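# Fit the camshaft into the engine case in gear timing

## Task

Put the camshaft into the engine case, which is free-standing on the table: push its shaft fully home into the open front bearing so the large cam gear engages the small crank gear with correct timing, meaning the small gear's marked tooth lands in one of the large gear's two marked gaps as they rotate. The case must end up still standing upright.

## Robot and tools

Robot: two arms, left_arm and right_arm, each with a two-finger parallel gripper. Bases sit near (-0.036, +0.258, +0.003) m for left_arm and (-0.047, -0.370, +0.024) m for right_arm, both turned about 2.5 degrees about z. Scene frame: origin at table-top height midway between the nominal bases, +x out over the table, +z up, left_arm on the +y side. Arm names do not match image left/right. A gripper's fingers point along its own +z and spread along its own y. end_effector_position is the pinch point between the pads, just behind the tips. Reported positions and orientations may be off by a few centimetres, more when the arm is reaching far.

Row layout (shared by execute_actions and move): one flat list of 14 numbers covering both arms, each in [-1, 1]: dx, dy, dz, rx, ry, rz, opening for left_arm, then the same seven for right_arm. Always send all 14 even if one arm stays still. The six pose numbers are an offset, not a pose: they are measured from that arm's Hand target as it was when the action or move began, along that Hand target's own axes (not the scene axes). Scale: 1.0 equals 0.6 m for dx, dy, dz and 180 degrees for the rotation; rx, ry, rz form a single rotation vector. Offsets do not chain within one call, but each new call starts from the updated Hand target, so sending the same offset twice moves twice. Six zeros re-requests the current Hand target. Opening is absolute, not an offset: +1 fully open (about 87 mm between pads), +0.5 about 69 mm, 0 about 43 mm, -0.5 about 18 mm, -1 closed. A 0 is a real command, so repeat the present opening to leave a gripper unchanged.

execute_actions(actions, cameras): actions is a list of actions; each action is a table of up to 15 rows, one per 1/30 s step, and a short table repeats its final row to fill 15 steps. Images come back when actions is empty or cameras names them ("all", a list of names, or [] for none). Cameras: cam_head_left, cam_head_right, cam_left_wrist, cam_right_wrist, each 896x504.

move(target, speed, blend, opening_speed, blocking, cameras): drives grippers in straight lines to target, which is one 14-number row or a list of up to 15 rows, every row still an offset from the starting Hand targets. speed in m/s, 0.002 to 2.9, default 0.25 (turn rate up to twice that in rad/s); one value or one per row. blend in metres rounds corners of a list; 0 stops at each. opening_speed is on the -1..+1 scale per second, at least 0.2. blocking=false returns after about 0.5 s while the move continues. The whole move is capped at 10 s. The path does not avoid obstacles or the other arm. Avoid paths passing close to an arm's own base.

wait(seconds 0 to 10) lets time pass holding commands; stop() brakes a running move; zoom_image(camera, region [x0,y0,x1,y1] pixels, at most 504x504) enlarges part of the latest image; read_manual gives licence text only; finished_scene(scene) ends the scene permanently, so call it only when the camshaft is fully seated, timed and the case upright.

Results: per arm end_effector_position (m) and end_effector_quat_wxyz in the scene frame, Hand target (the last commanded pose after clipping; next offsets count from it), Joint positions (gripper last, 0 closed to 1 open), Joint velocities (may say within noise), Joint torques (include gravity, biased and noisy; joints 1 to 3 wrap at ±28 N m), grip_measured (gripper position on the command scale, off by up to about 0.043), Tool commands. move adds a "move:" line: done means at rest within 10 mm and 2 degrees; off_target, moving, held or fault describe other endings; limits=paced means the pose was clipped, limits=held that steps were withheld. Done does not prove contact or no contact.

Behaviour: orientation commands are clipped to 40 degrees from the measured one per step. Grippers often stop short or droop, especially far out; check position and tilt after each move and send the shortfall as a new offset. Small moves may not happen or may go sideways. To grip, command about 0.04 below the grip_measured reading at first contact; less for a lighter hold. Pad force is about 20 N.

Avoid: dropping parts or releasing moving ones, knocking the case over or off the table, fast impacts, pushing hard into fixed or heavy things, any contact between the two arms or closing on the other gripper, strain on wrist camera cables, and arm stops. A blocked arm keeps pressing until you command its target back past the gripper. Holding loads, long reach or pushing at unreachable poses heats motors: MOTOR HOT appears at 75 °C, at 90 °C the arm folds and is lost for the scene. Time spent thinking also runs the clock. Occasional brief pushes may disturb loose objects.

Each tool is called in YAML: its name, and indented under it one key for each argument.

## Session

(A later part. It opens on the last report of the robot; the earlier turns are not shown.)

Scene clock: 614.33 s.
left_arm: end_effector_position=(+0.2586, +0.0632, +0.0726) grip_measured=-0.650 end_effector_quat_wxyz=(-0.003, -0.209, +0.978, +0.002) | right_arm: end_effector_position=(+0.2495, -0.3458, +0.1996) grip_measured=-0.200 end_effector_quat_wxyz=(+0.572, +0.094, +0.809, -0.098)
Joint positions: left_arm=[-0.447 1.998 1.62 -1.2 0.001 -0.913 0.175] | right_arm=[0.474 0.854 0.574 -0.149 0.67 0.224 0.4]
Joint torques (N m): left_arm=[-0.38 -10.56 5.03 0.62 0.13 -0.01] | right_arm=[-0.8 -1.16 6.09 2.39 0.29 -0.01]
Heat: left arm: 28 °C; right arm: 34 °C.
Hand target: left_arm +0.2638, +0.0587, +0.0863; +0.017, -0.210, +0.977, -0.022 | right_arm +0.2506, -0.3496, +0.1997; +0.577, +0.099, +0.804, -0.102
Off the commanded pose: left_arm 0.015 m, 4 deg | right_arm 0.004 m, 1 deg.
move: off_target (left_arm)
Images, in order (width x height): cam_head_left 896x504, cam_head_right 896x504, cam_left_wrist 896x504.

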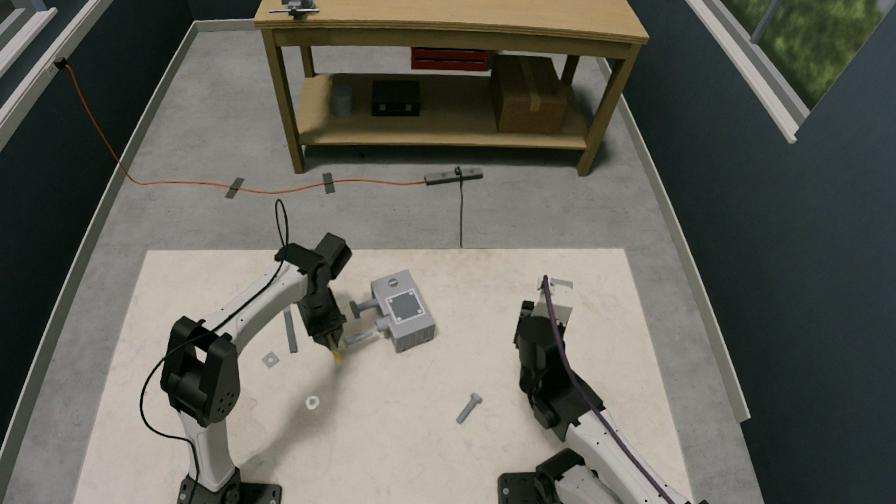

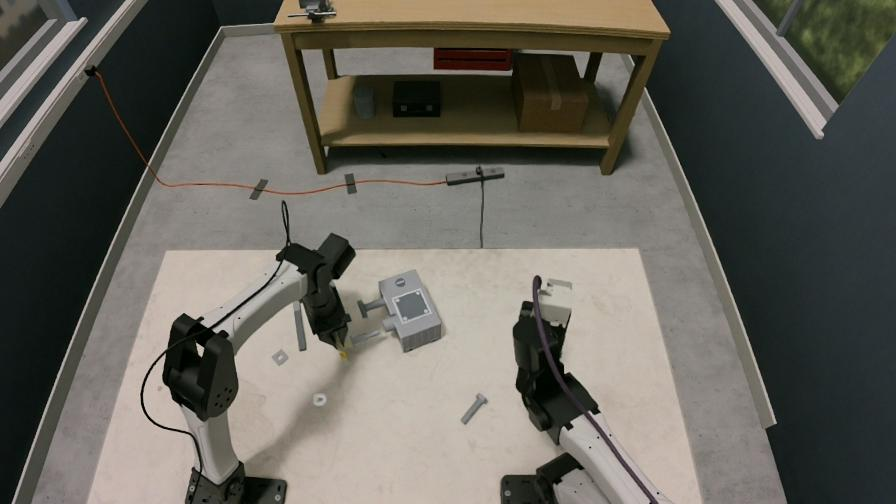

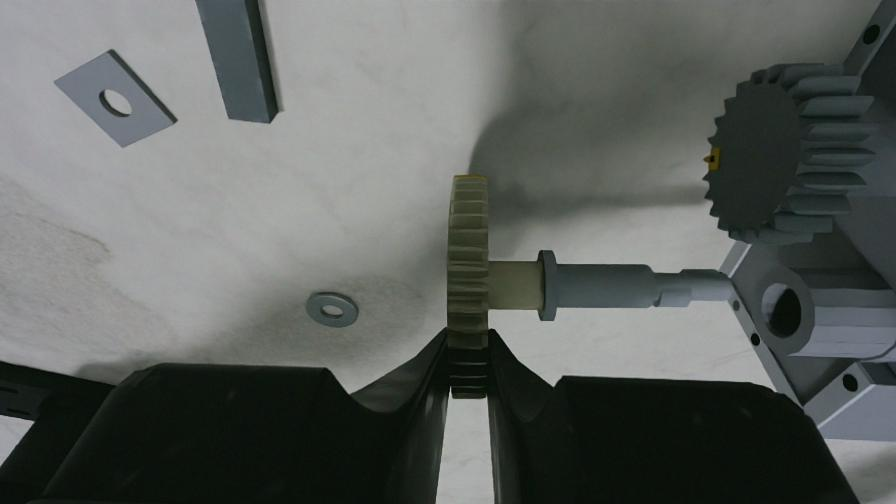

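move:
  target:
    - [-0.004,0.0213,-0.0177,0,0,0,-0.8,0,0,0,0,0,0,-0.2]
    - [-0.0037,-0.0112,-0.003,0,0,0,-0.8,0,0,0,0,0,0,-0.2]
  speed: 0.06
  blend: [0.005,0]
  cameras: ["cam_left_wrist","cam_head_left","cam_head_right"]

zoom_image:
  camera: "cam_head_right"
  region: [310, 290, 410, 360]

zoom_image:
  camera: "cam_left_wrist"
  region: [560, 120, 896, 400]

Scene clock: 635.53 s.
left_arm: end_effector_position=(+0.2644, +0.0608, +0.0849) grip_measured=-0.650 end_effector_quat_wxyz=(+0.014, -0.209, +0.978, -0.012) | right_arm: end_effector_position=(+0.2495, -0.3458, +0.1996) grip_measured=-0.200 end_effector_quat_wxyz=(+0.572, +0.094, +0.809, -0.098)
Joint positions: left_arm=[-0.446 1.973 1.638 -1.2 0.001 -0.911 0.175] | right_arm=[0.474 0.854 0.574 -0.149 0.67 0.224 0.4]
Joint torques (N m): left_arm=[-0.96 -6.69 7.25 0.53 0.12 -0.1] | right_arm=[-0.87 -1.14 6.08 2.42 0.28 -0.01]
Heat: left arm: 33 °C; right arm: 35 °C.
Hand target: left_arm +0.2686, +0.0535, +0.0886; +0.017, -0.210, +0.977, -0.022 | right_arm +0.2506, -0.3496, +0.1997; +0.577, +0.099, +0.804, -0.102
Off the commanded pose: left_arm 0.009 m, 1 deg | right_arm 0.004 m, 1 deg.
move: done
Images, in order (width x height): cam_head_left 896x504, cam_head_right 896x504, cam_left_wrist 896x504.

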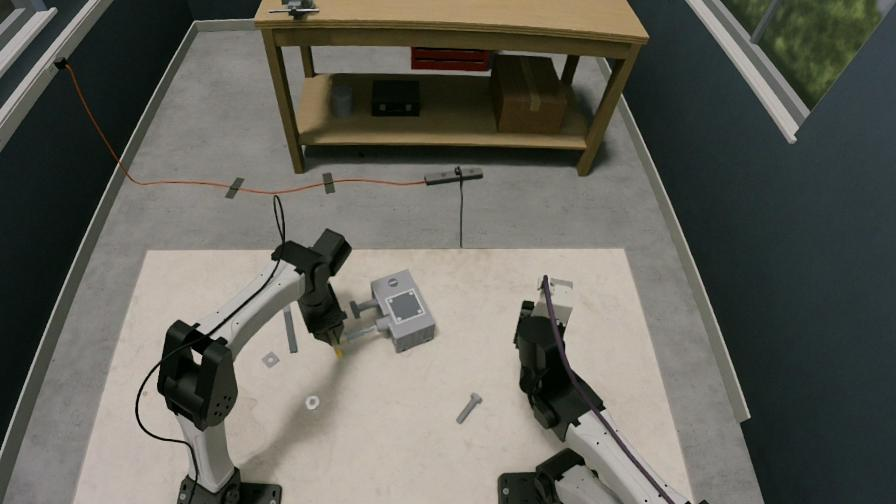

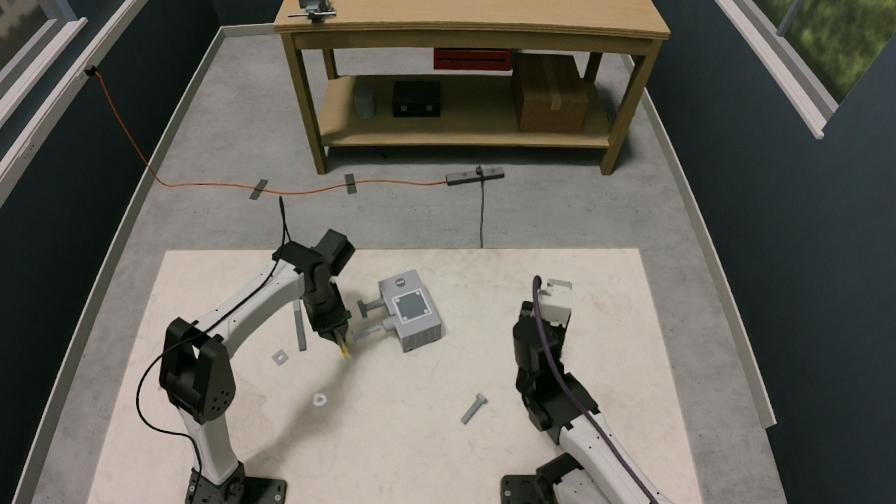

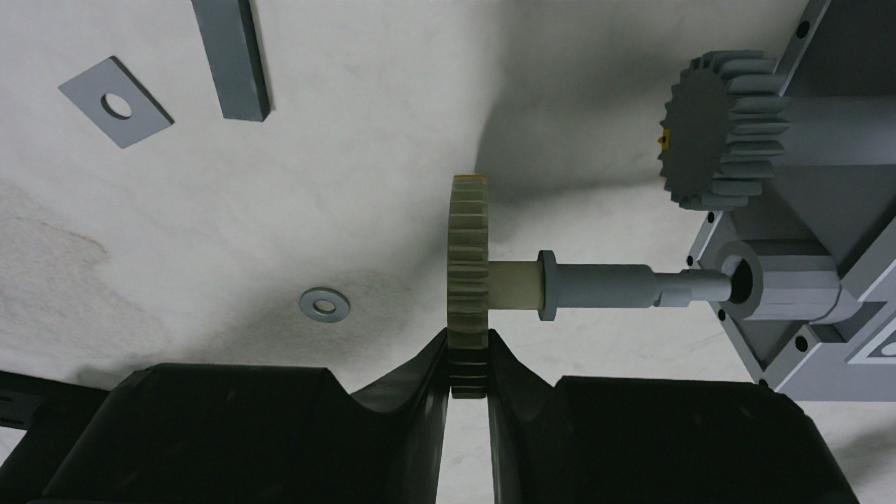

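Scaled by 5.040 from the camera's 896x504 image, which has a finer 1280x720 frame.

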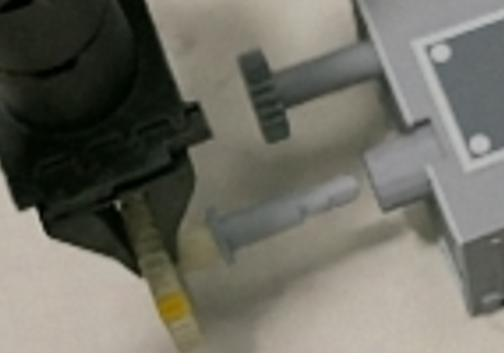

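Scaled by 1.500 from the camera's 896x504 image, which has a finer 1280x720 frame.

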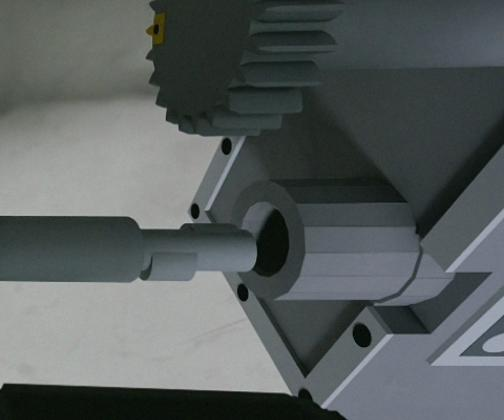

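move:
  target: [0,-0.0333,0.001,-0.009,0,0,-0.8,0,0,0,0,0,0,-0.2]
  speed: 0.05
  cameras: ["cam_left_wrist","cam_head_left","cam_head_right"]

zoom_image:
  camera: "cam_head_right"
  region: [310, 290, 410, 360]

zoom_image:
  camera: "cam_left_wrist"
  region: [560, 120, 896, 400]

Scene clock: 645.73 s.
left_arm: end_effector_position=(+0.2708, +0.0436, +0.0859) grip_measured=-0.650 end_effector_quat_wxyz=(+0.008, -0.208, +0.978, +0.006) | right_arm: end_effector_position=(+0.2495, -0.3458, +0.1996) grip_measured=-0.200 end_effector_quat_wxyz=(+0.572, +0.094, +0.809, -0.098)
Joint positions: left_arm=[-0.485 2.061 1.77 -1.275 -0.02 -0.949 0.175] | right_arm=[0.474 0.854 0.574 -0.149 0.67 0.224 0.4]
Joint torques (N m): left_arm=[-0.73 -7.1 7.28 0.55 0.14 -0.09] | right_arm=[-0.9 -1.07 6.09 2.43 0.31 -0.01]
Heat: left arm: 31 °C; right arm: 35 °C.
Hand target: left_arm +0.2768, +0.0353, +0.0888; +0.014, -0.210, +0.978, -0.008 | right_arm +0.2506, -0.3496, +0.1997; +0.577, +0.099, +0.804, -0.102
Off the commanded pose: left_arm 0.011 m, 2 deg | right_arm 0.004 m, 1 deg.
move: off_target (left_arm)
Images, in order (width x height): cam_head_left 896x504, cam_head_right 896x504, cam_left_wrist 896x504.

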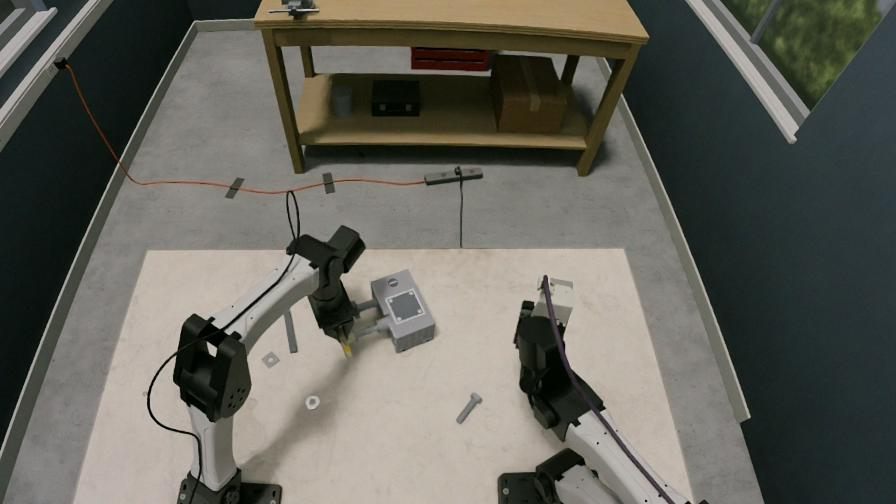

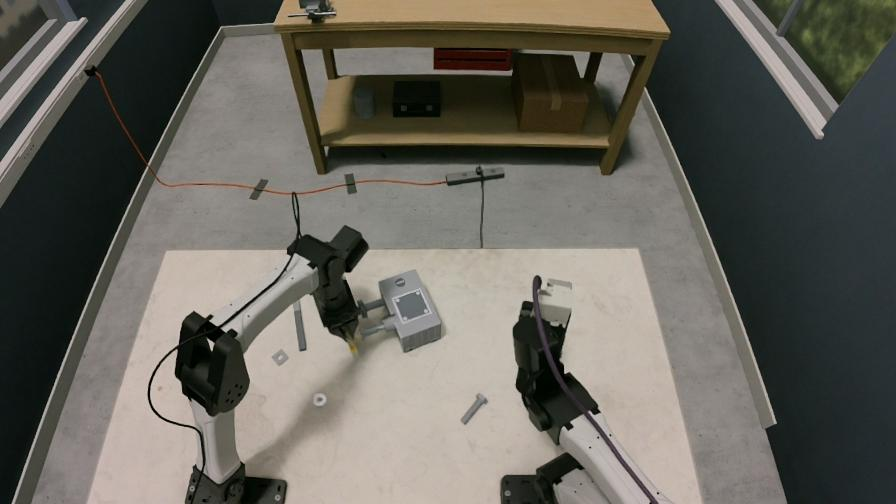

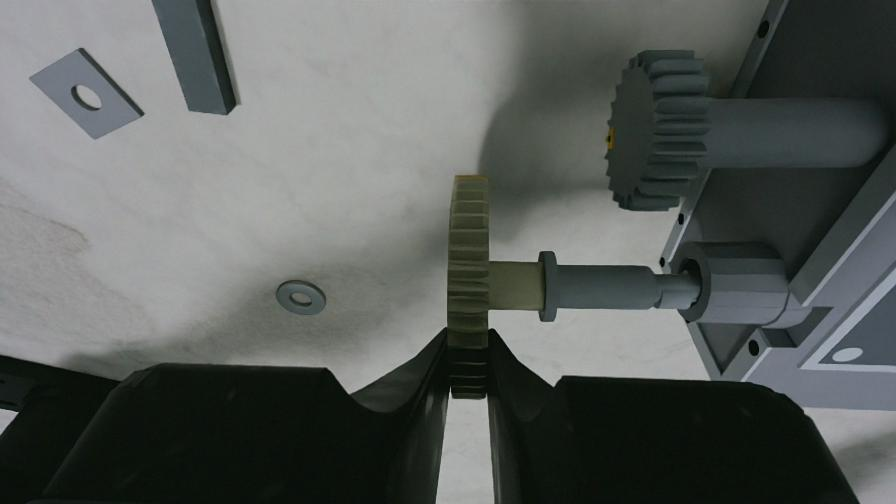

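Scaled by 5.040 from the camera's 896x504 image, which has a finer 1280x720 frame.

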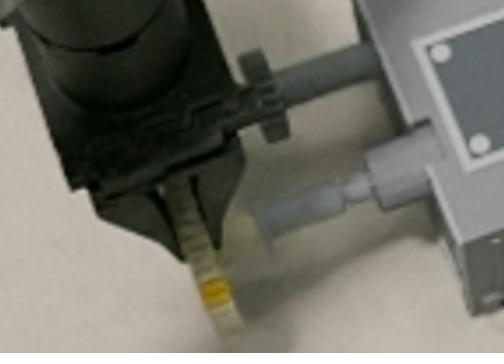

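Scaled by 1.500 from the camera's 896x504 image, which has a finer 1280x720 frame.

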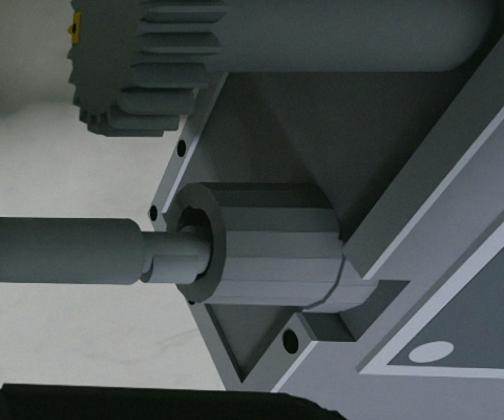

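move:
  target: [-0.003,-0.028,0.004,0,0,0,-0.8,0,0,0,0,0,0,-0.2]
  speed: 0.05
  cameras: ["cam_left_wrist","cam_head_left","cam_head_right"]

zoom_image:
  camera: "cam_head_right"
  region: [310, 290, 410, 360]

zoom_image:
  camera: "cam_left_wrist"
  region: [440, 120, 776, 400]

Scene clock: 656.13 s.
left_arm: end_effector_position=(+0.2795, +0.0304, +0.0839) grip_measured=-0.650 end_effector_quat_wxyz=(+0.007, -0.207, +0.978, +0.006) | right_arm: end_effector_position=(+0.2495, -0.3458, +0.1996) grip_measured=-0.200 end_effector_quat_wxyz=(+0.572, +0.094, +0.809, -0.098)
Joint positions: left_arm=[-0.502 2.125 1.859 -1.302 -0.019 -0.964 0.175] | right_arm=[0.474 0.854 0.574 -0.149 0.67 0.224 0.4]
Joint torques (N m): left_arm=[-1.05 -7.47 7.5 0.55 0.13 -0.1] | right_arm=[-0.87 -1.14 6.12 2.42 0.31 -0.02]
Heat: left arm: 31 °C; right arm: 35 °C.
Hand target: left_arm +0.2854, +0.0206, +0.0870; +0.014, -0.210, +0.978, -0.008 | right_arm +0.2506, -0.3496, +0.1997; +0.577, +0.099, +0.804, -0.102
Off the commanded pose: left_arm 0.012 m, 2 deg | right_arm 0.004 m, 1 deg.
move: off_target (left_arm)
Images, in order (width x height): cam_head_left 896x504, cam_head_right 896x504, cam_left_wrist 896x504.

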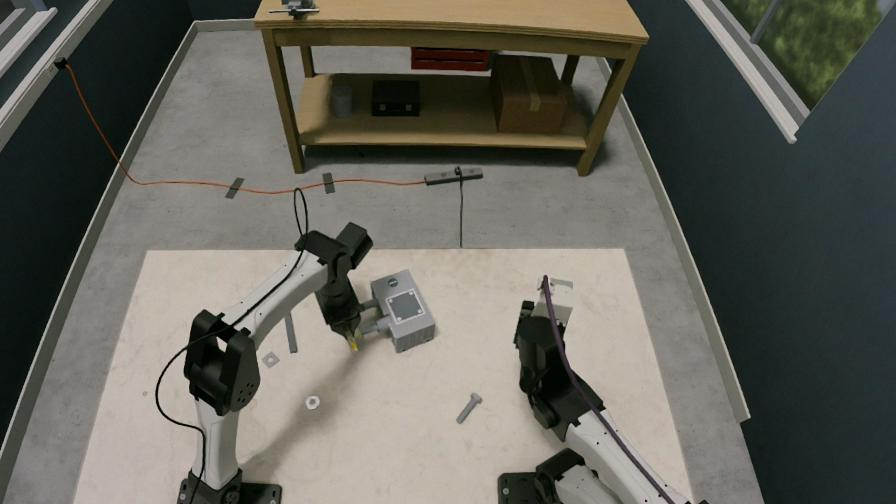

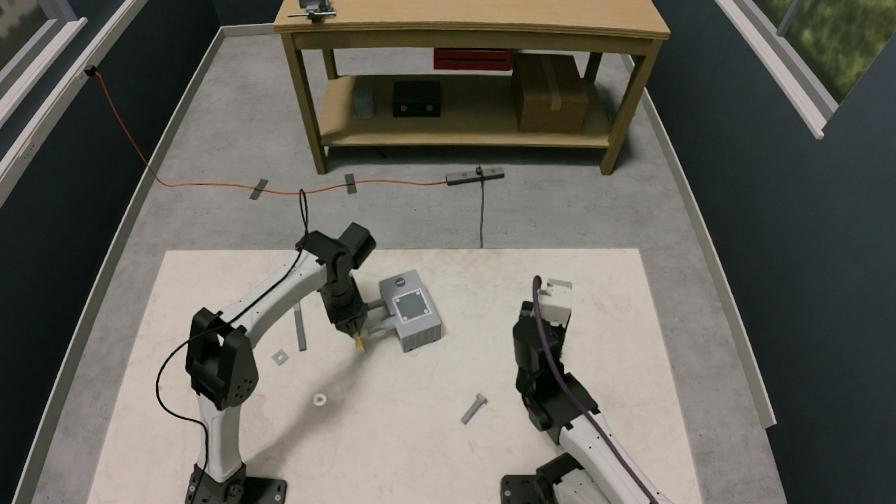

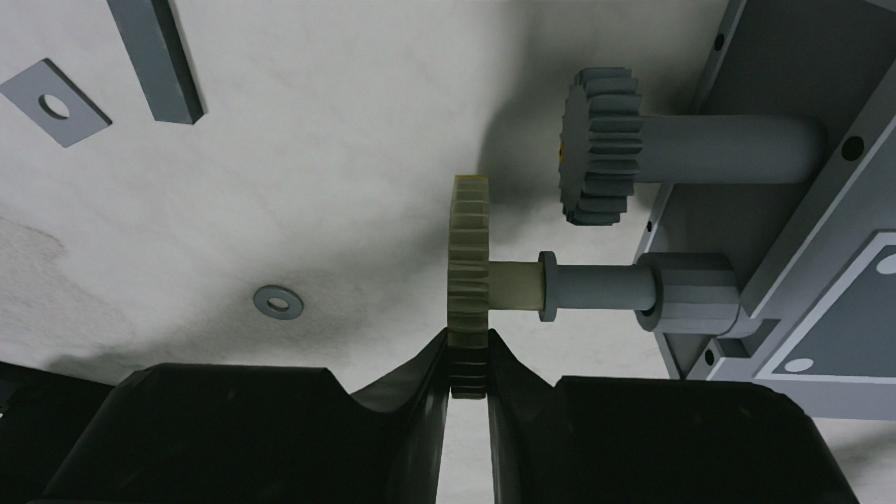

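Scaled by 5.040 from the camera's 896x504 image, which has a finer 1280x720 frame.

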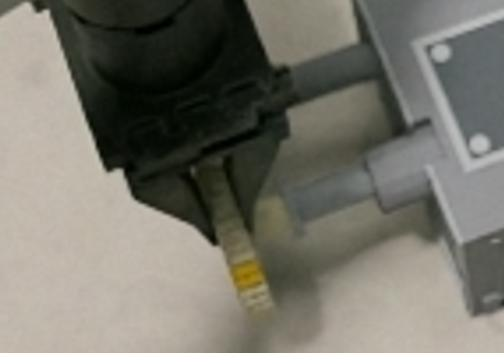

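Scaled by 1.500 from the camera's 896x504 image, which has a finer 1280x720 frame.

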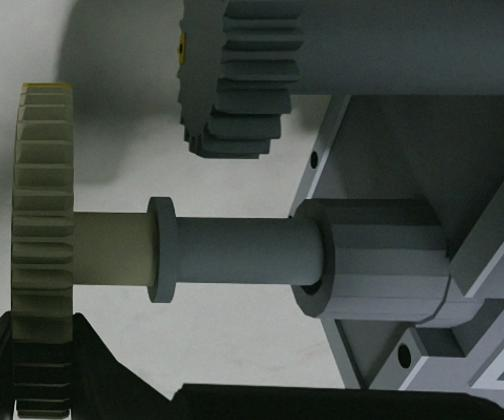

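zoom_image:
  camera: "cam_left_wrist"
  region: [430, 165, 510, 255]

zoom_image:
  camera: "cam_left_wrist"
  region: [545, 60, 655, 235]

zoom_image:
  camera: "cam_head_right"
  region: [340, 320, 380, 356]

Scaled by 5.600 from the camera's 896x504 image, which has a finer 1280x720 frame.

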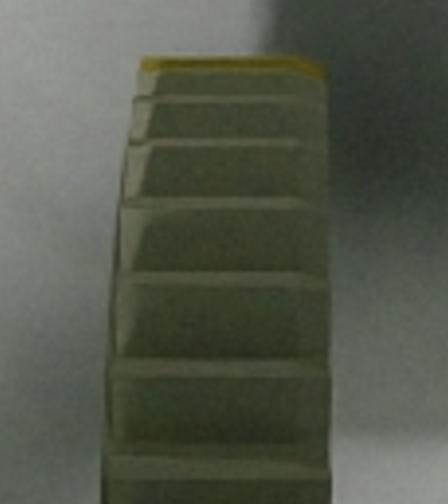

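Scaled by 2.880 from the camera's 896x504 image, which has a finer 1280x720 frame.

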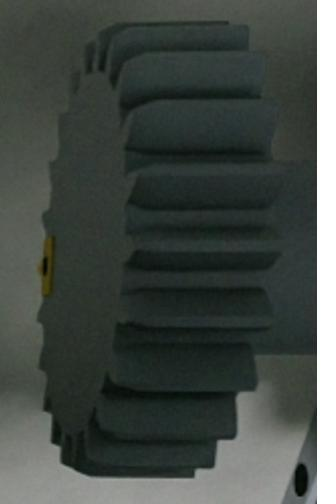

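Scaled by 12.600 from the camera's 896x504 image, which has a finer 1280x720 frame.

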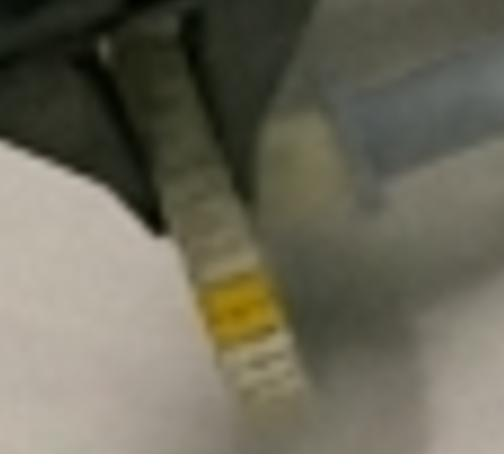

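zoom_image:
  camera: "cam_left_wrist"
  region: [555, 95, 650, 190]

zoom_image:
  camera: "cam_left_wrist"
  region: [555, 160, 650, 235]

Scaled by 5.305 from the camera's 896x504 image, which has a finer 1280x720 frame.

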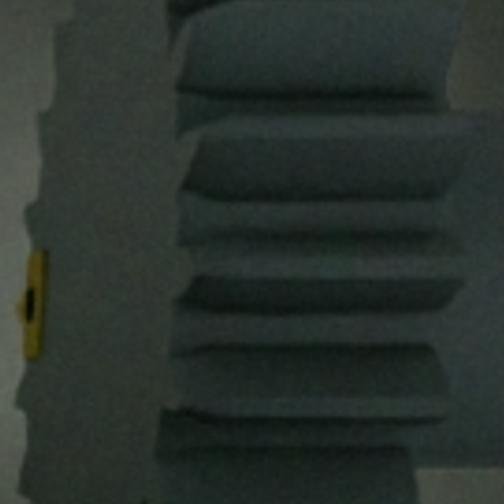

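Scaled by 5.305 from the camera's 896x504 image, which has a finer 1280x720 frame.

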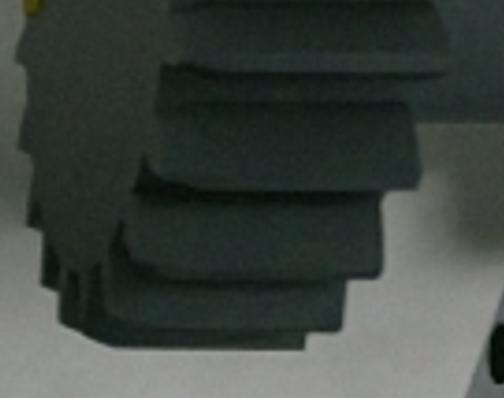

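move:
  target: [0.0031,0,-0.0006,0,-0.022,0,-0.8,0,0,0,0,0,0,-0.2]
  speed: 0.05
  cameras: ["cam_left_wrist","cam_head_right"]

zoom_image:
  camera: "cam_left_wrist"
  region: [440, 60, 680, 330]

zoom_image:
  camera: "cam_head_right"
  region: [330, 290, 410, 360]

Scene clock: 746.23 s.
left_arm: end_effector_position=(+0.2760, +0.0278, +0.0823) grip_measured=-0.650 end_effector_quat_wxyz=(+0.020, -0.208, +0.978, +0.017) | right_arm: end_effector_position=(+0.2495, -0.3458, +0.1996) grip_measured=-0.200 end_effector_quat_wxyz=(+0.572, +0.094, +0.809, -0.098)
Joint positions: left_arm=[-0.526 2.114 1.84 -1.291 -0.052 -0.99 0.175] | right_arm=[0.474 0.854 0.574 -0.149 0.67 0.224 0.4]
Joint torques (N m): left_arm=[-1.4 -9.94 4.34 0.95 -0.16 -0.13] | right_arm=[-0.81 -1.17 6.01 2.42 0.3 0.01]
Heat: left arm: 31 °C; right arm: 36 °C.
Hand target: left_arm +0.2836, +0.0198, +0.0872; +0.048, -0.210, +0.977, -0.001 | right_arm +0.2506, -0.3496, +0.1996; +0.577, +0.099, +0.804, -0.102
Off the commanded pose: left_arm 0.012 m, 4 deg | right_arm 0.004 m, 1 deg.
move: off_target (left_arm)
Images, in order (width x height): cam_head_right 896x504, cam_left_wrist 896x504.

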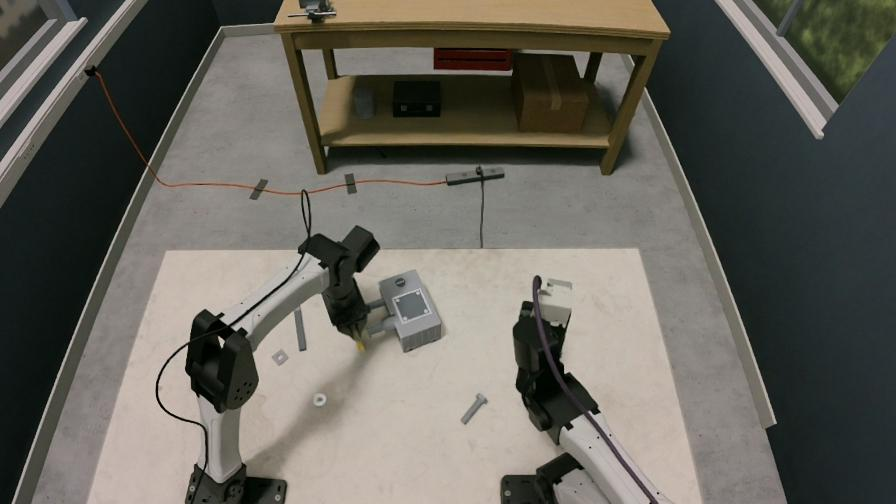

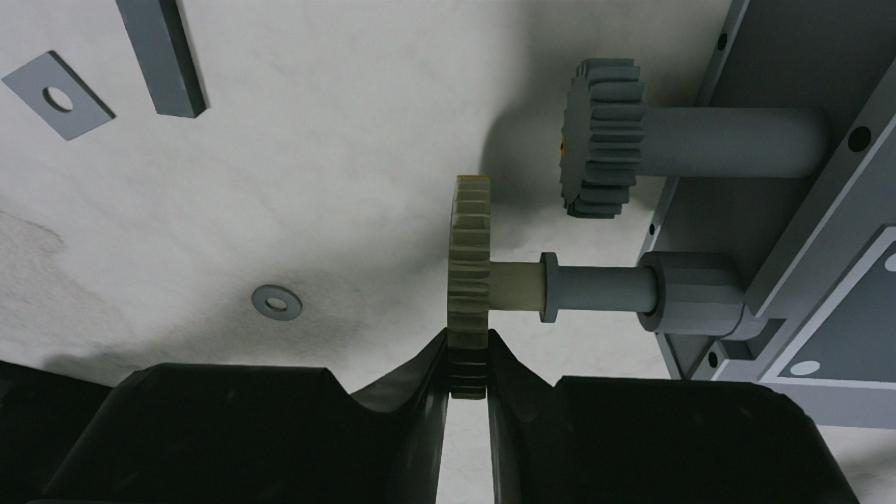

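Scaled by 1.867 from the camera's 896x504 image, which has a finer 1280x720 frame.

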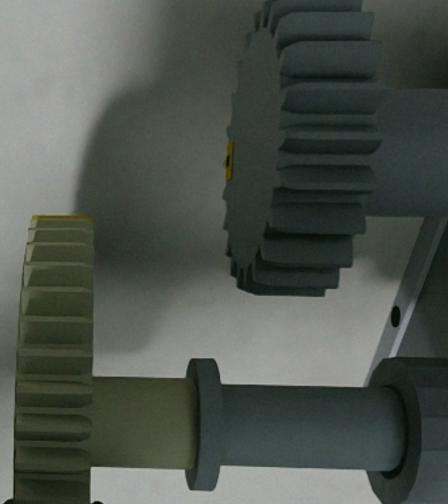

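Scaled by 6.300 from the camera's 896x504 image, which has a finer 1280x720 frame.

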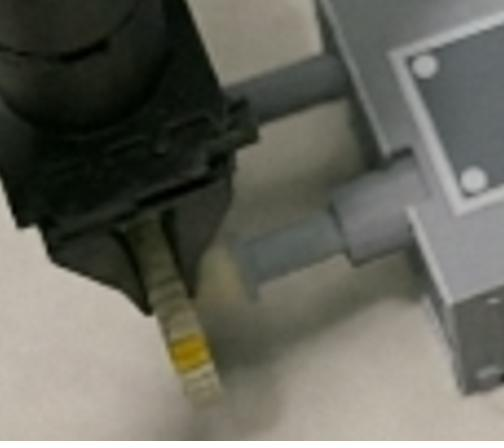

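move:
  target: [0.0015,-0.02,-0.002,0,-0.011,0,-0.8,0,0,0,0,0,0,-0.2]
  speed: 0.05
  cameras: ["cam_left_wrist","cam_head_right"]

zoom_image:
  camera: "cam_left_wrist"
  region: [440, 60, 680, 330]

zoom_image:
  camera: "cam_head_right"
  region: [330, 290, 410, 360]

Scene clock: 754.17 s.
left_arm: end_effector_position=(+0.2773, +0.0213, +0.0836) grip_measured=-0.650 end_effector_quat_wxyz=(+0.044, -0.207, +0.977, +0.026) | right_arm: end_effector_position=(+0.2495, -0.3458, +0.1996) grip_measured=-0.200 end_effector_quat_wxyz=(+0.572, +0.094, +0.809, -0.098)
Joint positions: left_arm=[-0.558 2.114 1.851 -1.285 -0.1 -1.018 0.175] | right_arm=[0.474 0.854 0.574 -0.149 0.67 0.224 0.4]
Joint torques (N m): left_arm=[-1.21 -8.42 6.74 0.89 -0.02 -0.13] | right_arm=[-0.83 -1.11 6.09 2.41 0.3 -0.01]
Heat: left arm: 31 °C; right arm: 36 °C.
Hand target: left_arm +0.2877, +0.0086, +0.0885; +0.065, -0.210, +0.976, +0.003 | right_arm +0.2506, -0.3496, +0.1996; +0.577, +0.099, +0.804, -0.102
Off the commanded pose: left_arm 0.017 m, 4 deg | right_arm 0.004 m, 1 deg.
move: off_target (left_arm)
Images, in order (width x height): cam_head_right 896x504, cam_left_wrist 896x504.

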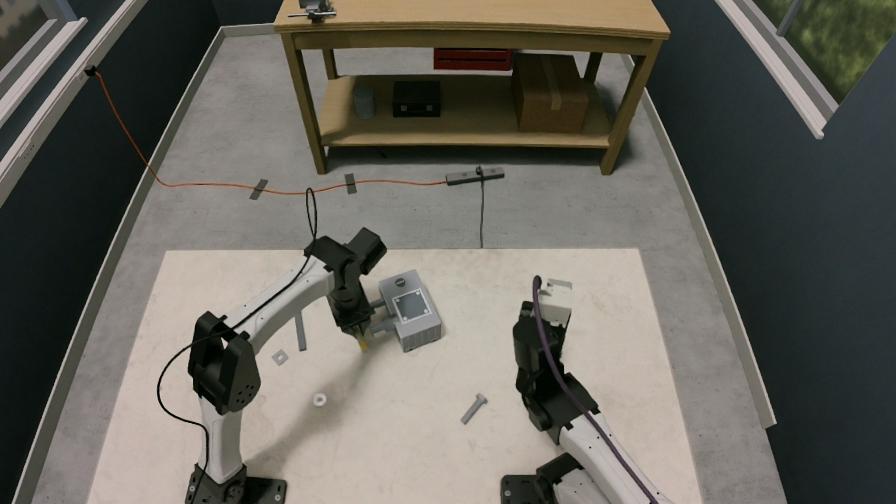

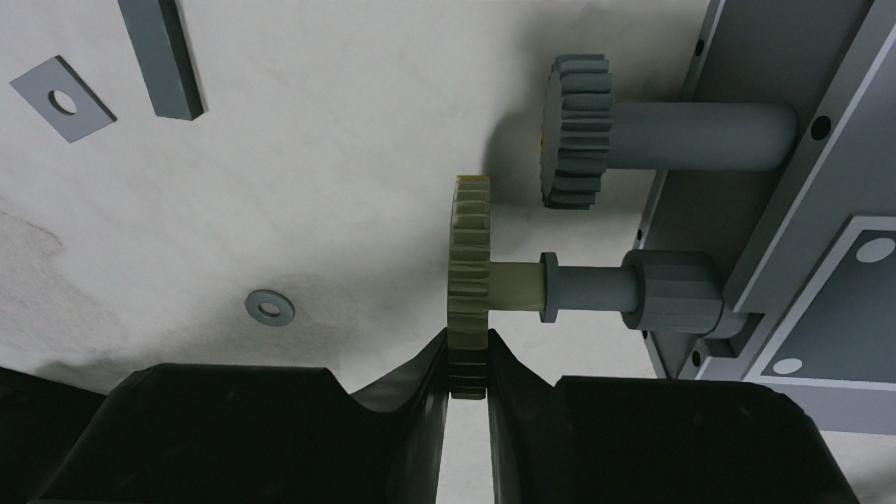

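Scaled by 1.867 from the camera's 896x504 image, which has a finer 1280x720 frame.

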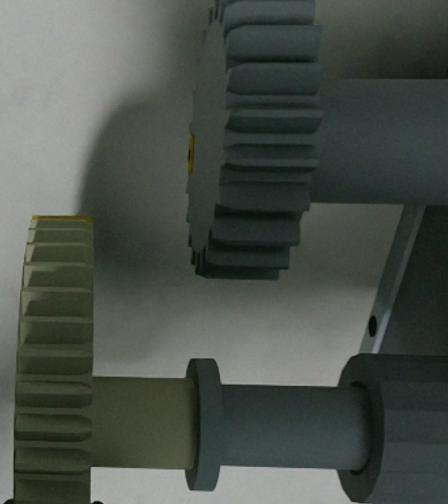

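Scaled by 6.300 from the camera's 896x504 image, which has a finer 1280x720 frame.

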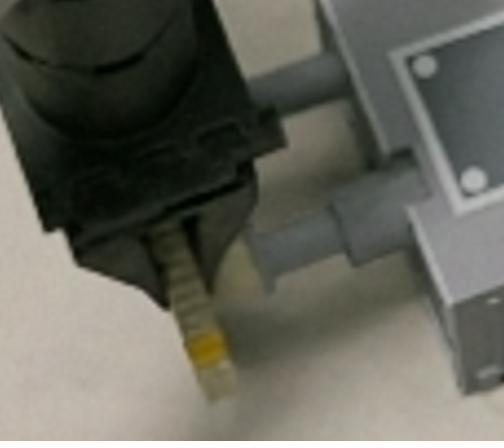

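move:
  target: [0,-0.0233,0.0025,0.01,0.003,0,-0.8,0,0,0,0,0,0,-0.2]
  speed: 0.05
  cameras: ["cam_left_wrist","cam_head_right"]

zoom_image:
  camera: "cam_left_wrist"
  region: [440, 60, 680, 330]

zoom_image:
  camera: "cam_head_right"
  region: [330, 290, 410, 360]

Scene clock: 769.23 s.
left_arm: end_effector_position=(+0.2780, +0.0205, +0.0845) grip_measured=-0.650 end_effector_quat_wxyz=(+0.042, -0.206, +0.977, +0.029) | right_arm: end_effector_position=(+0.2495, -0.3458, +0.1996) grip_measured=-0.200 end_effector_quat_wxyz=(+0.572, +0.094, +0.809, -0.098)
Joint positions: left_arm=[-0.559 2.126 1.872 -1.301 -0.1 -1.018 0.175] | right_arm=[0.474 0.854 0.574 -0.149 0.67 0.224 0.4]
Joint torques (N m): left_arm=[-1.65 -7.36 8.03 1.12 0.23 -0.17] | right_arm=[-0.88 -1.16 6.08 2.4 0.3 -0.03]
Heat: left arm: 30 °C; right arm: 36 °C.
Hand target: left_arm +0.2936, -0.0041, +0.0873; +0.064, -0.209, +0.976, -0.013 | right_arm +0.2506, -0.3496, +0.1996; +0.577, +0.099, +0.804, -0.102
Off the commanded pose: left_arm 0.029 m, 5 deg | right_arm 0.004 m, 1 deg.
move: off_target (left_arm)
Images, in order (width x height): cam_head_right 896x504, cam_left_wrist 896x504.

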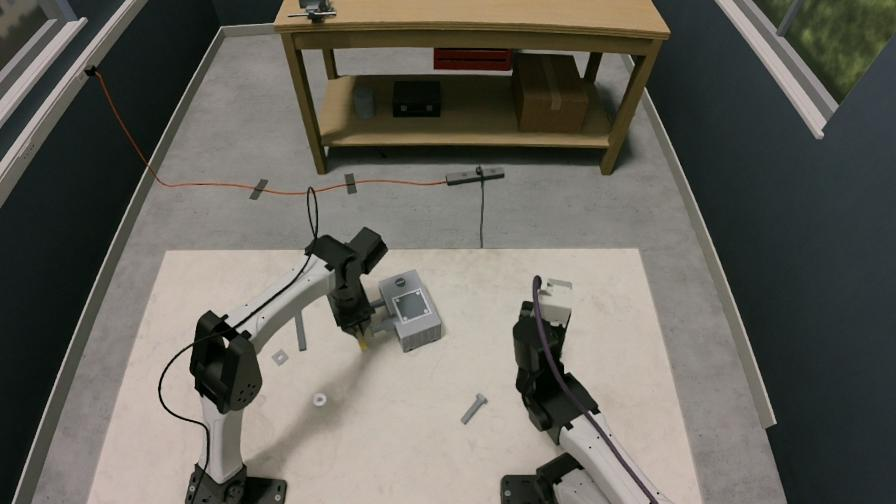

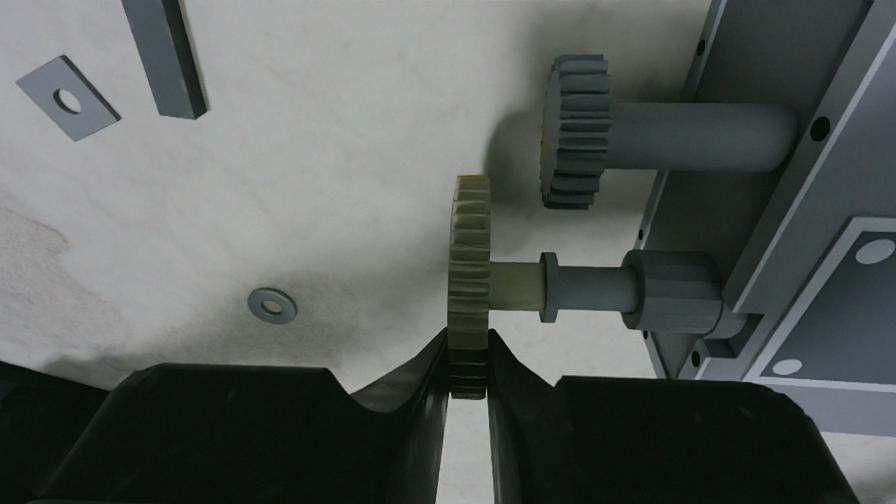

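Scaled by 1.867 from the camera's 896x504 image, which has a finer 1280x720 frame.

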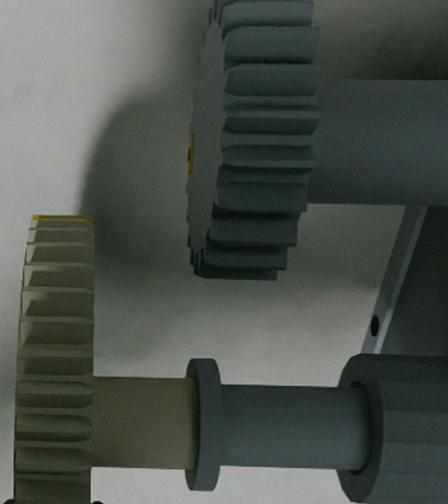

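Scaled by 6.300 from the camera's 896x504 image, which has a finer 1280x720 frame.

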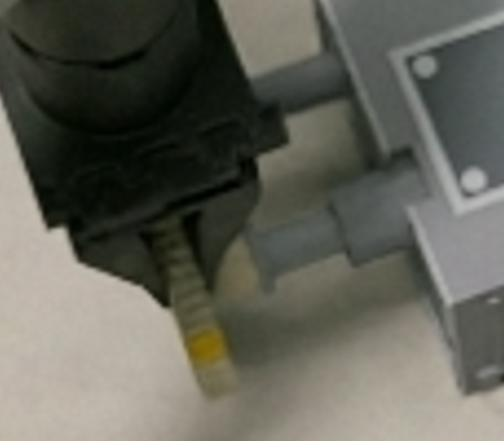

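move:
  target: [0,0.045,-0.002,0,0,0,-0.8,0,0,0,0,0,0,-0.2]
  speed: 0.05
  cameras: ["cam_left_wrist"]

zoom_image:
  camera: "cam_left_wrist"
  region: [440, 60, 680, 330]

Scene clock: 780.00 s.
left_arm: end_effector_position=(+0.2797, +0.0219, +0.0818) grip_measured=-0.648 end_effector_quat_wxyz=(+0.057, -0.204, +0.977, +0.004) | right_arm: end_effector_position=(+0.2495, -0.3458, +0.1996) grip_measured=-0.200 end_effector_quat_wxyz=(+0.572, +0.094, +0.809, -0.098)
Joint positions: left_arm=[-0.549 2.067 1.772 -1.201 -0.087 -1.002 0.176] | right_arm=[0.474 0.854 0.574 -0.149 0.67 0.224 0.4]
Joint torques (N m): left_arm=[0.17 -9.77 4.03 0.83 0.12 -0.01] | right_arm=[-0.9 -1.16 6.12 2.41 0.3 -0.02]
Heat: left arm: 31 °C; right arm: 36 °C.
Hand target: left_arm +0.2825, +0.0205, +0.0871; +0.064, -0.209, +0.976, -0.013 | right_arm +0.2506, -0.3496, +0.1996; +0.577, +0.099, +0.804, -0.102
Off the commanded pose: left_arm 0.006 m, 2 deg | right_arm 0.004 m, 1 deg.
move: done
Images, in order (width x height): cam_left_wrist 896x504.

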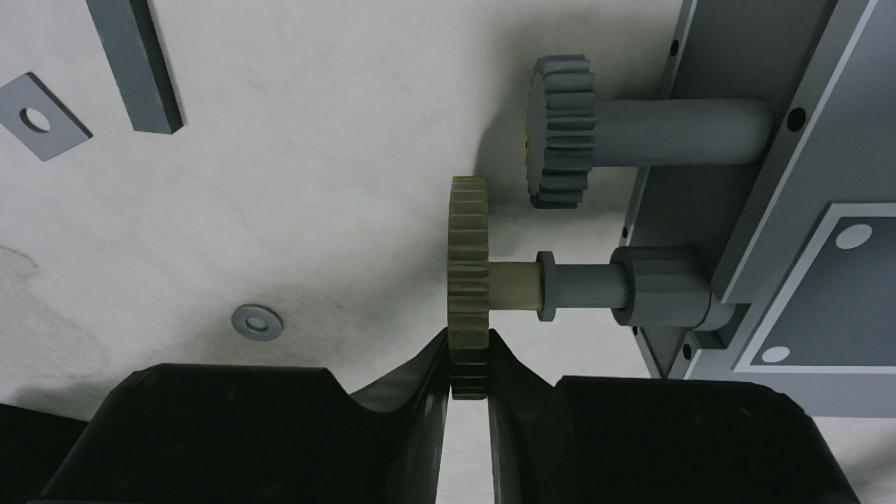

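Scaled by 1.867 from the camera's 896x504 image, which has a finer 1280x720 frame.

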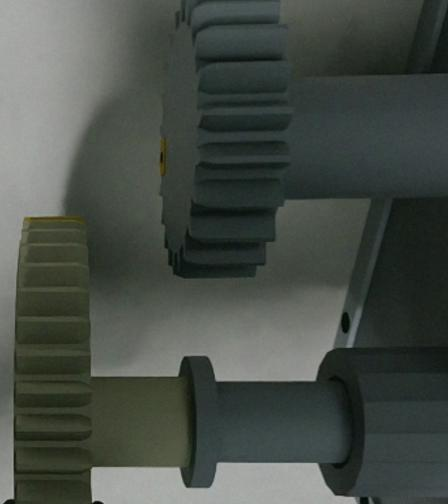

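move:
  target:
    - [0,-0.03,0,-0.004,0.008,0,-0.8,0,0,0,0,0,0,-0.2]
    - [0,-0.012,0,-0.004,0.008,0,-0.8,0,0,0,0,0,0,-0.2]
  speed: 0.06
  blend: [0.002,0]
  cameras: ["cam_left_wrist"]

zoom_image:
  camera: "cam_left_wrist"
  region: [440, 60, 680, 330]

Scene clock: 789.63 s.
left_arm: end_effector_position=(+0.2810, +0.0186, +0.0827) grip_measured=-0.650 end_effector_quat_wxyz=(+0.043, -0.204, +0.978, +0.011) | right_arm: end_effector_position=(+0.2495, -0.3458, +0.1996) grip_measured=-0.200 end_effector_quat_wxyz=(+0.572, +0.094, +0.809, -0.098)
Joint positions: left_arm=[-0.549 2.112 1.842 -1.257 -0.076 -1.002 0.175] | right_arm=[0.474 0.854 0.574 -0.149 0.67 0.224 0.4]
Joint torques (N m): left_arm=[-0.03 -9.52 4.52 0.82 0.16 -0.06] | right_arm=[-0.8 -1.17 6.08 2.41 0.3 -0.02]
Heat: left arm: 33 °C; right arm: 36 °C.
Hand target: left_arm +0.2854, +0.0140, +0.0875; +0.050, -0.209, +0.977, -0.010 | right_arm +0.2506, -0.3496, +0.1996; +0.577, +0.099, +0.804, -0.102
Off the commanded pose: left_arm 0.008 m, 3 deg | right_arm 0.004 m, 1 deg.
move: off_target (left_arm)
Images, in order (width x height): cam_left_wrist 896x504.

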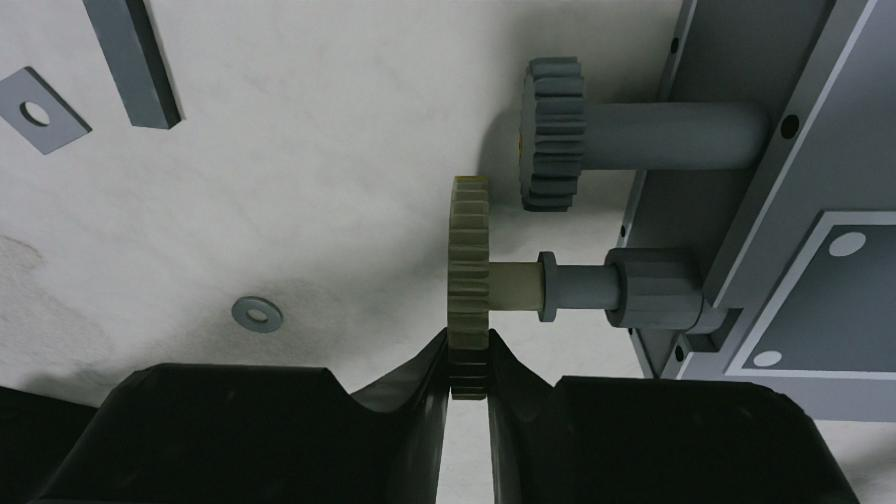

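Scaled by 1.867 from the camera's 896x504 image, which has a finer 1280x720 frame.

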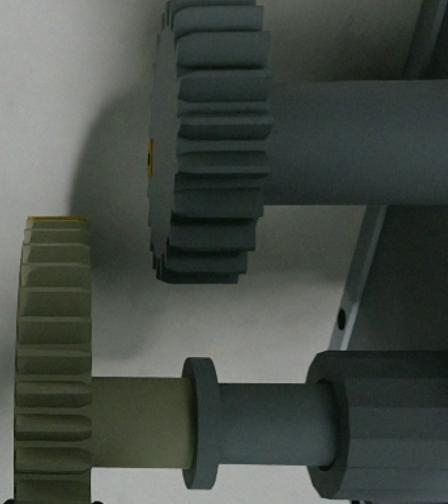

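move:
  target:
    - [0,-0.037,0,0,0.002,0,-0.8,0,0,0,0,0,0,-0.2]
    - [0,-0.018,0,0,0.002,0,-0.8,0,0,0,0,0,0,-0.2]
  speed: 0.06
  blend: [0.002,0]
  cameras: ["cam_left_wrist"]

zoom_image:
  camera: "cam_left_wrist"
  region: [440, 60, 680, 330]

Scene clock: 797.43 s.
left_arm: end_effector_position=(+0.2862, +0.0080, +0.0827) grip_measured=-0.650 end_effector_quat_wxyz=(+0.039, -0.203, +0.978, +0.009) | right_arm: end_effector_position=(+0.2495, -0.3458, +0.1996) grip_measured=-0.200 end_effector_quat_wxyz=(+0.572, +0.094, +0.809, -0.098)
Joint positions: left_arm=[-0.56 2.161 1.919 -1.288 -0.07 -1.012 0.175] | right_arm=[0.474 0.854 0.574 -0.149 0.67 0.224 0.4]
Joint torques (N m): left_arm=[-0.12 -10.14 4 0.82 0.15 -0.08] | right_arm=[-0.91 -1.16 6.06 2.42 0.29 -0.01]
Heat: left arm: 34 °C; right arm: 36 °C.
Hand target: left_arm +0.2897, +0.0040, +0.0879; +0.047, -0.209, +0.977, -0.010 | right_arm +0.2506, -0.3496, +0.1996; +0.577, +0.099, +0.804, -0.102
Off the commanded pose: left_arm 0.007 m, 3 deg | right_arm 0.004 m, 1 deg.
move: off_target (left_arm)
Images, in order (width x height): cam_left_wrist 896x504.

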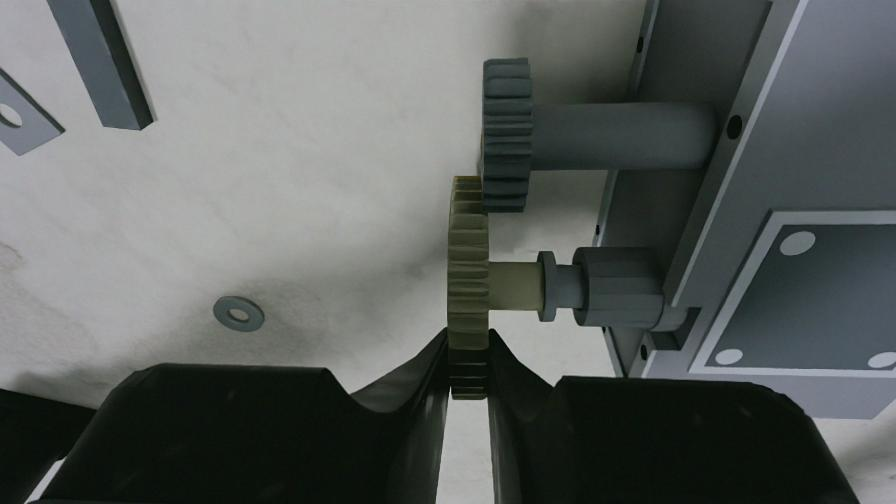

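Scaled by 1.867 from the camera's 896x504 image, which has a finer 1280x720 frame.

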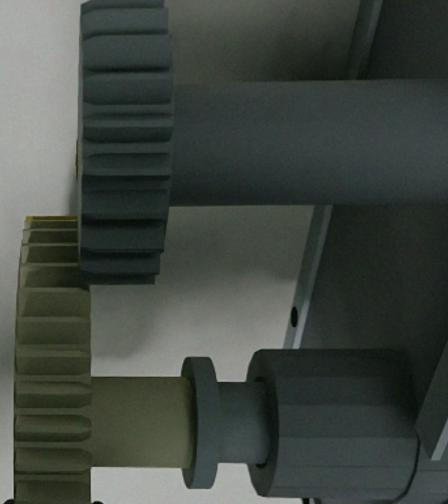

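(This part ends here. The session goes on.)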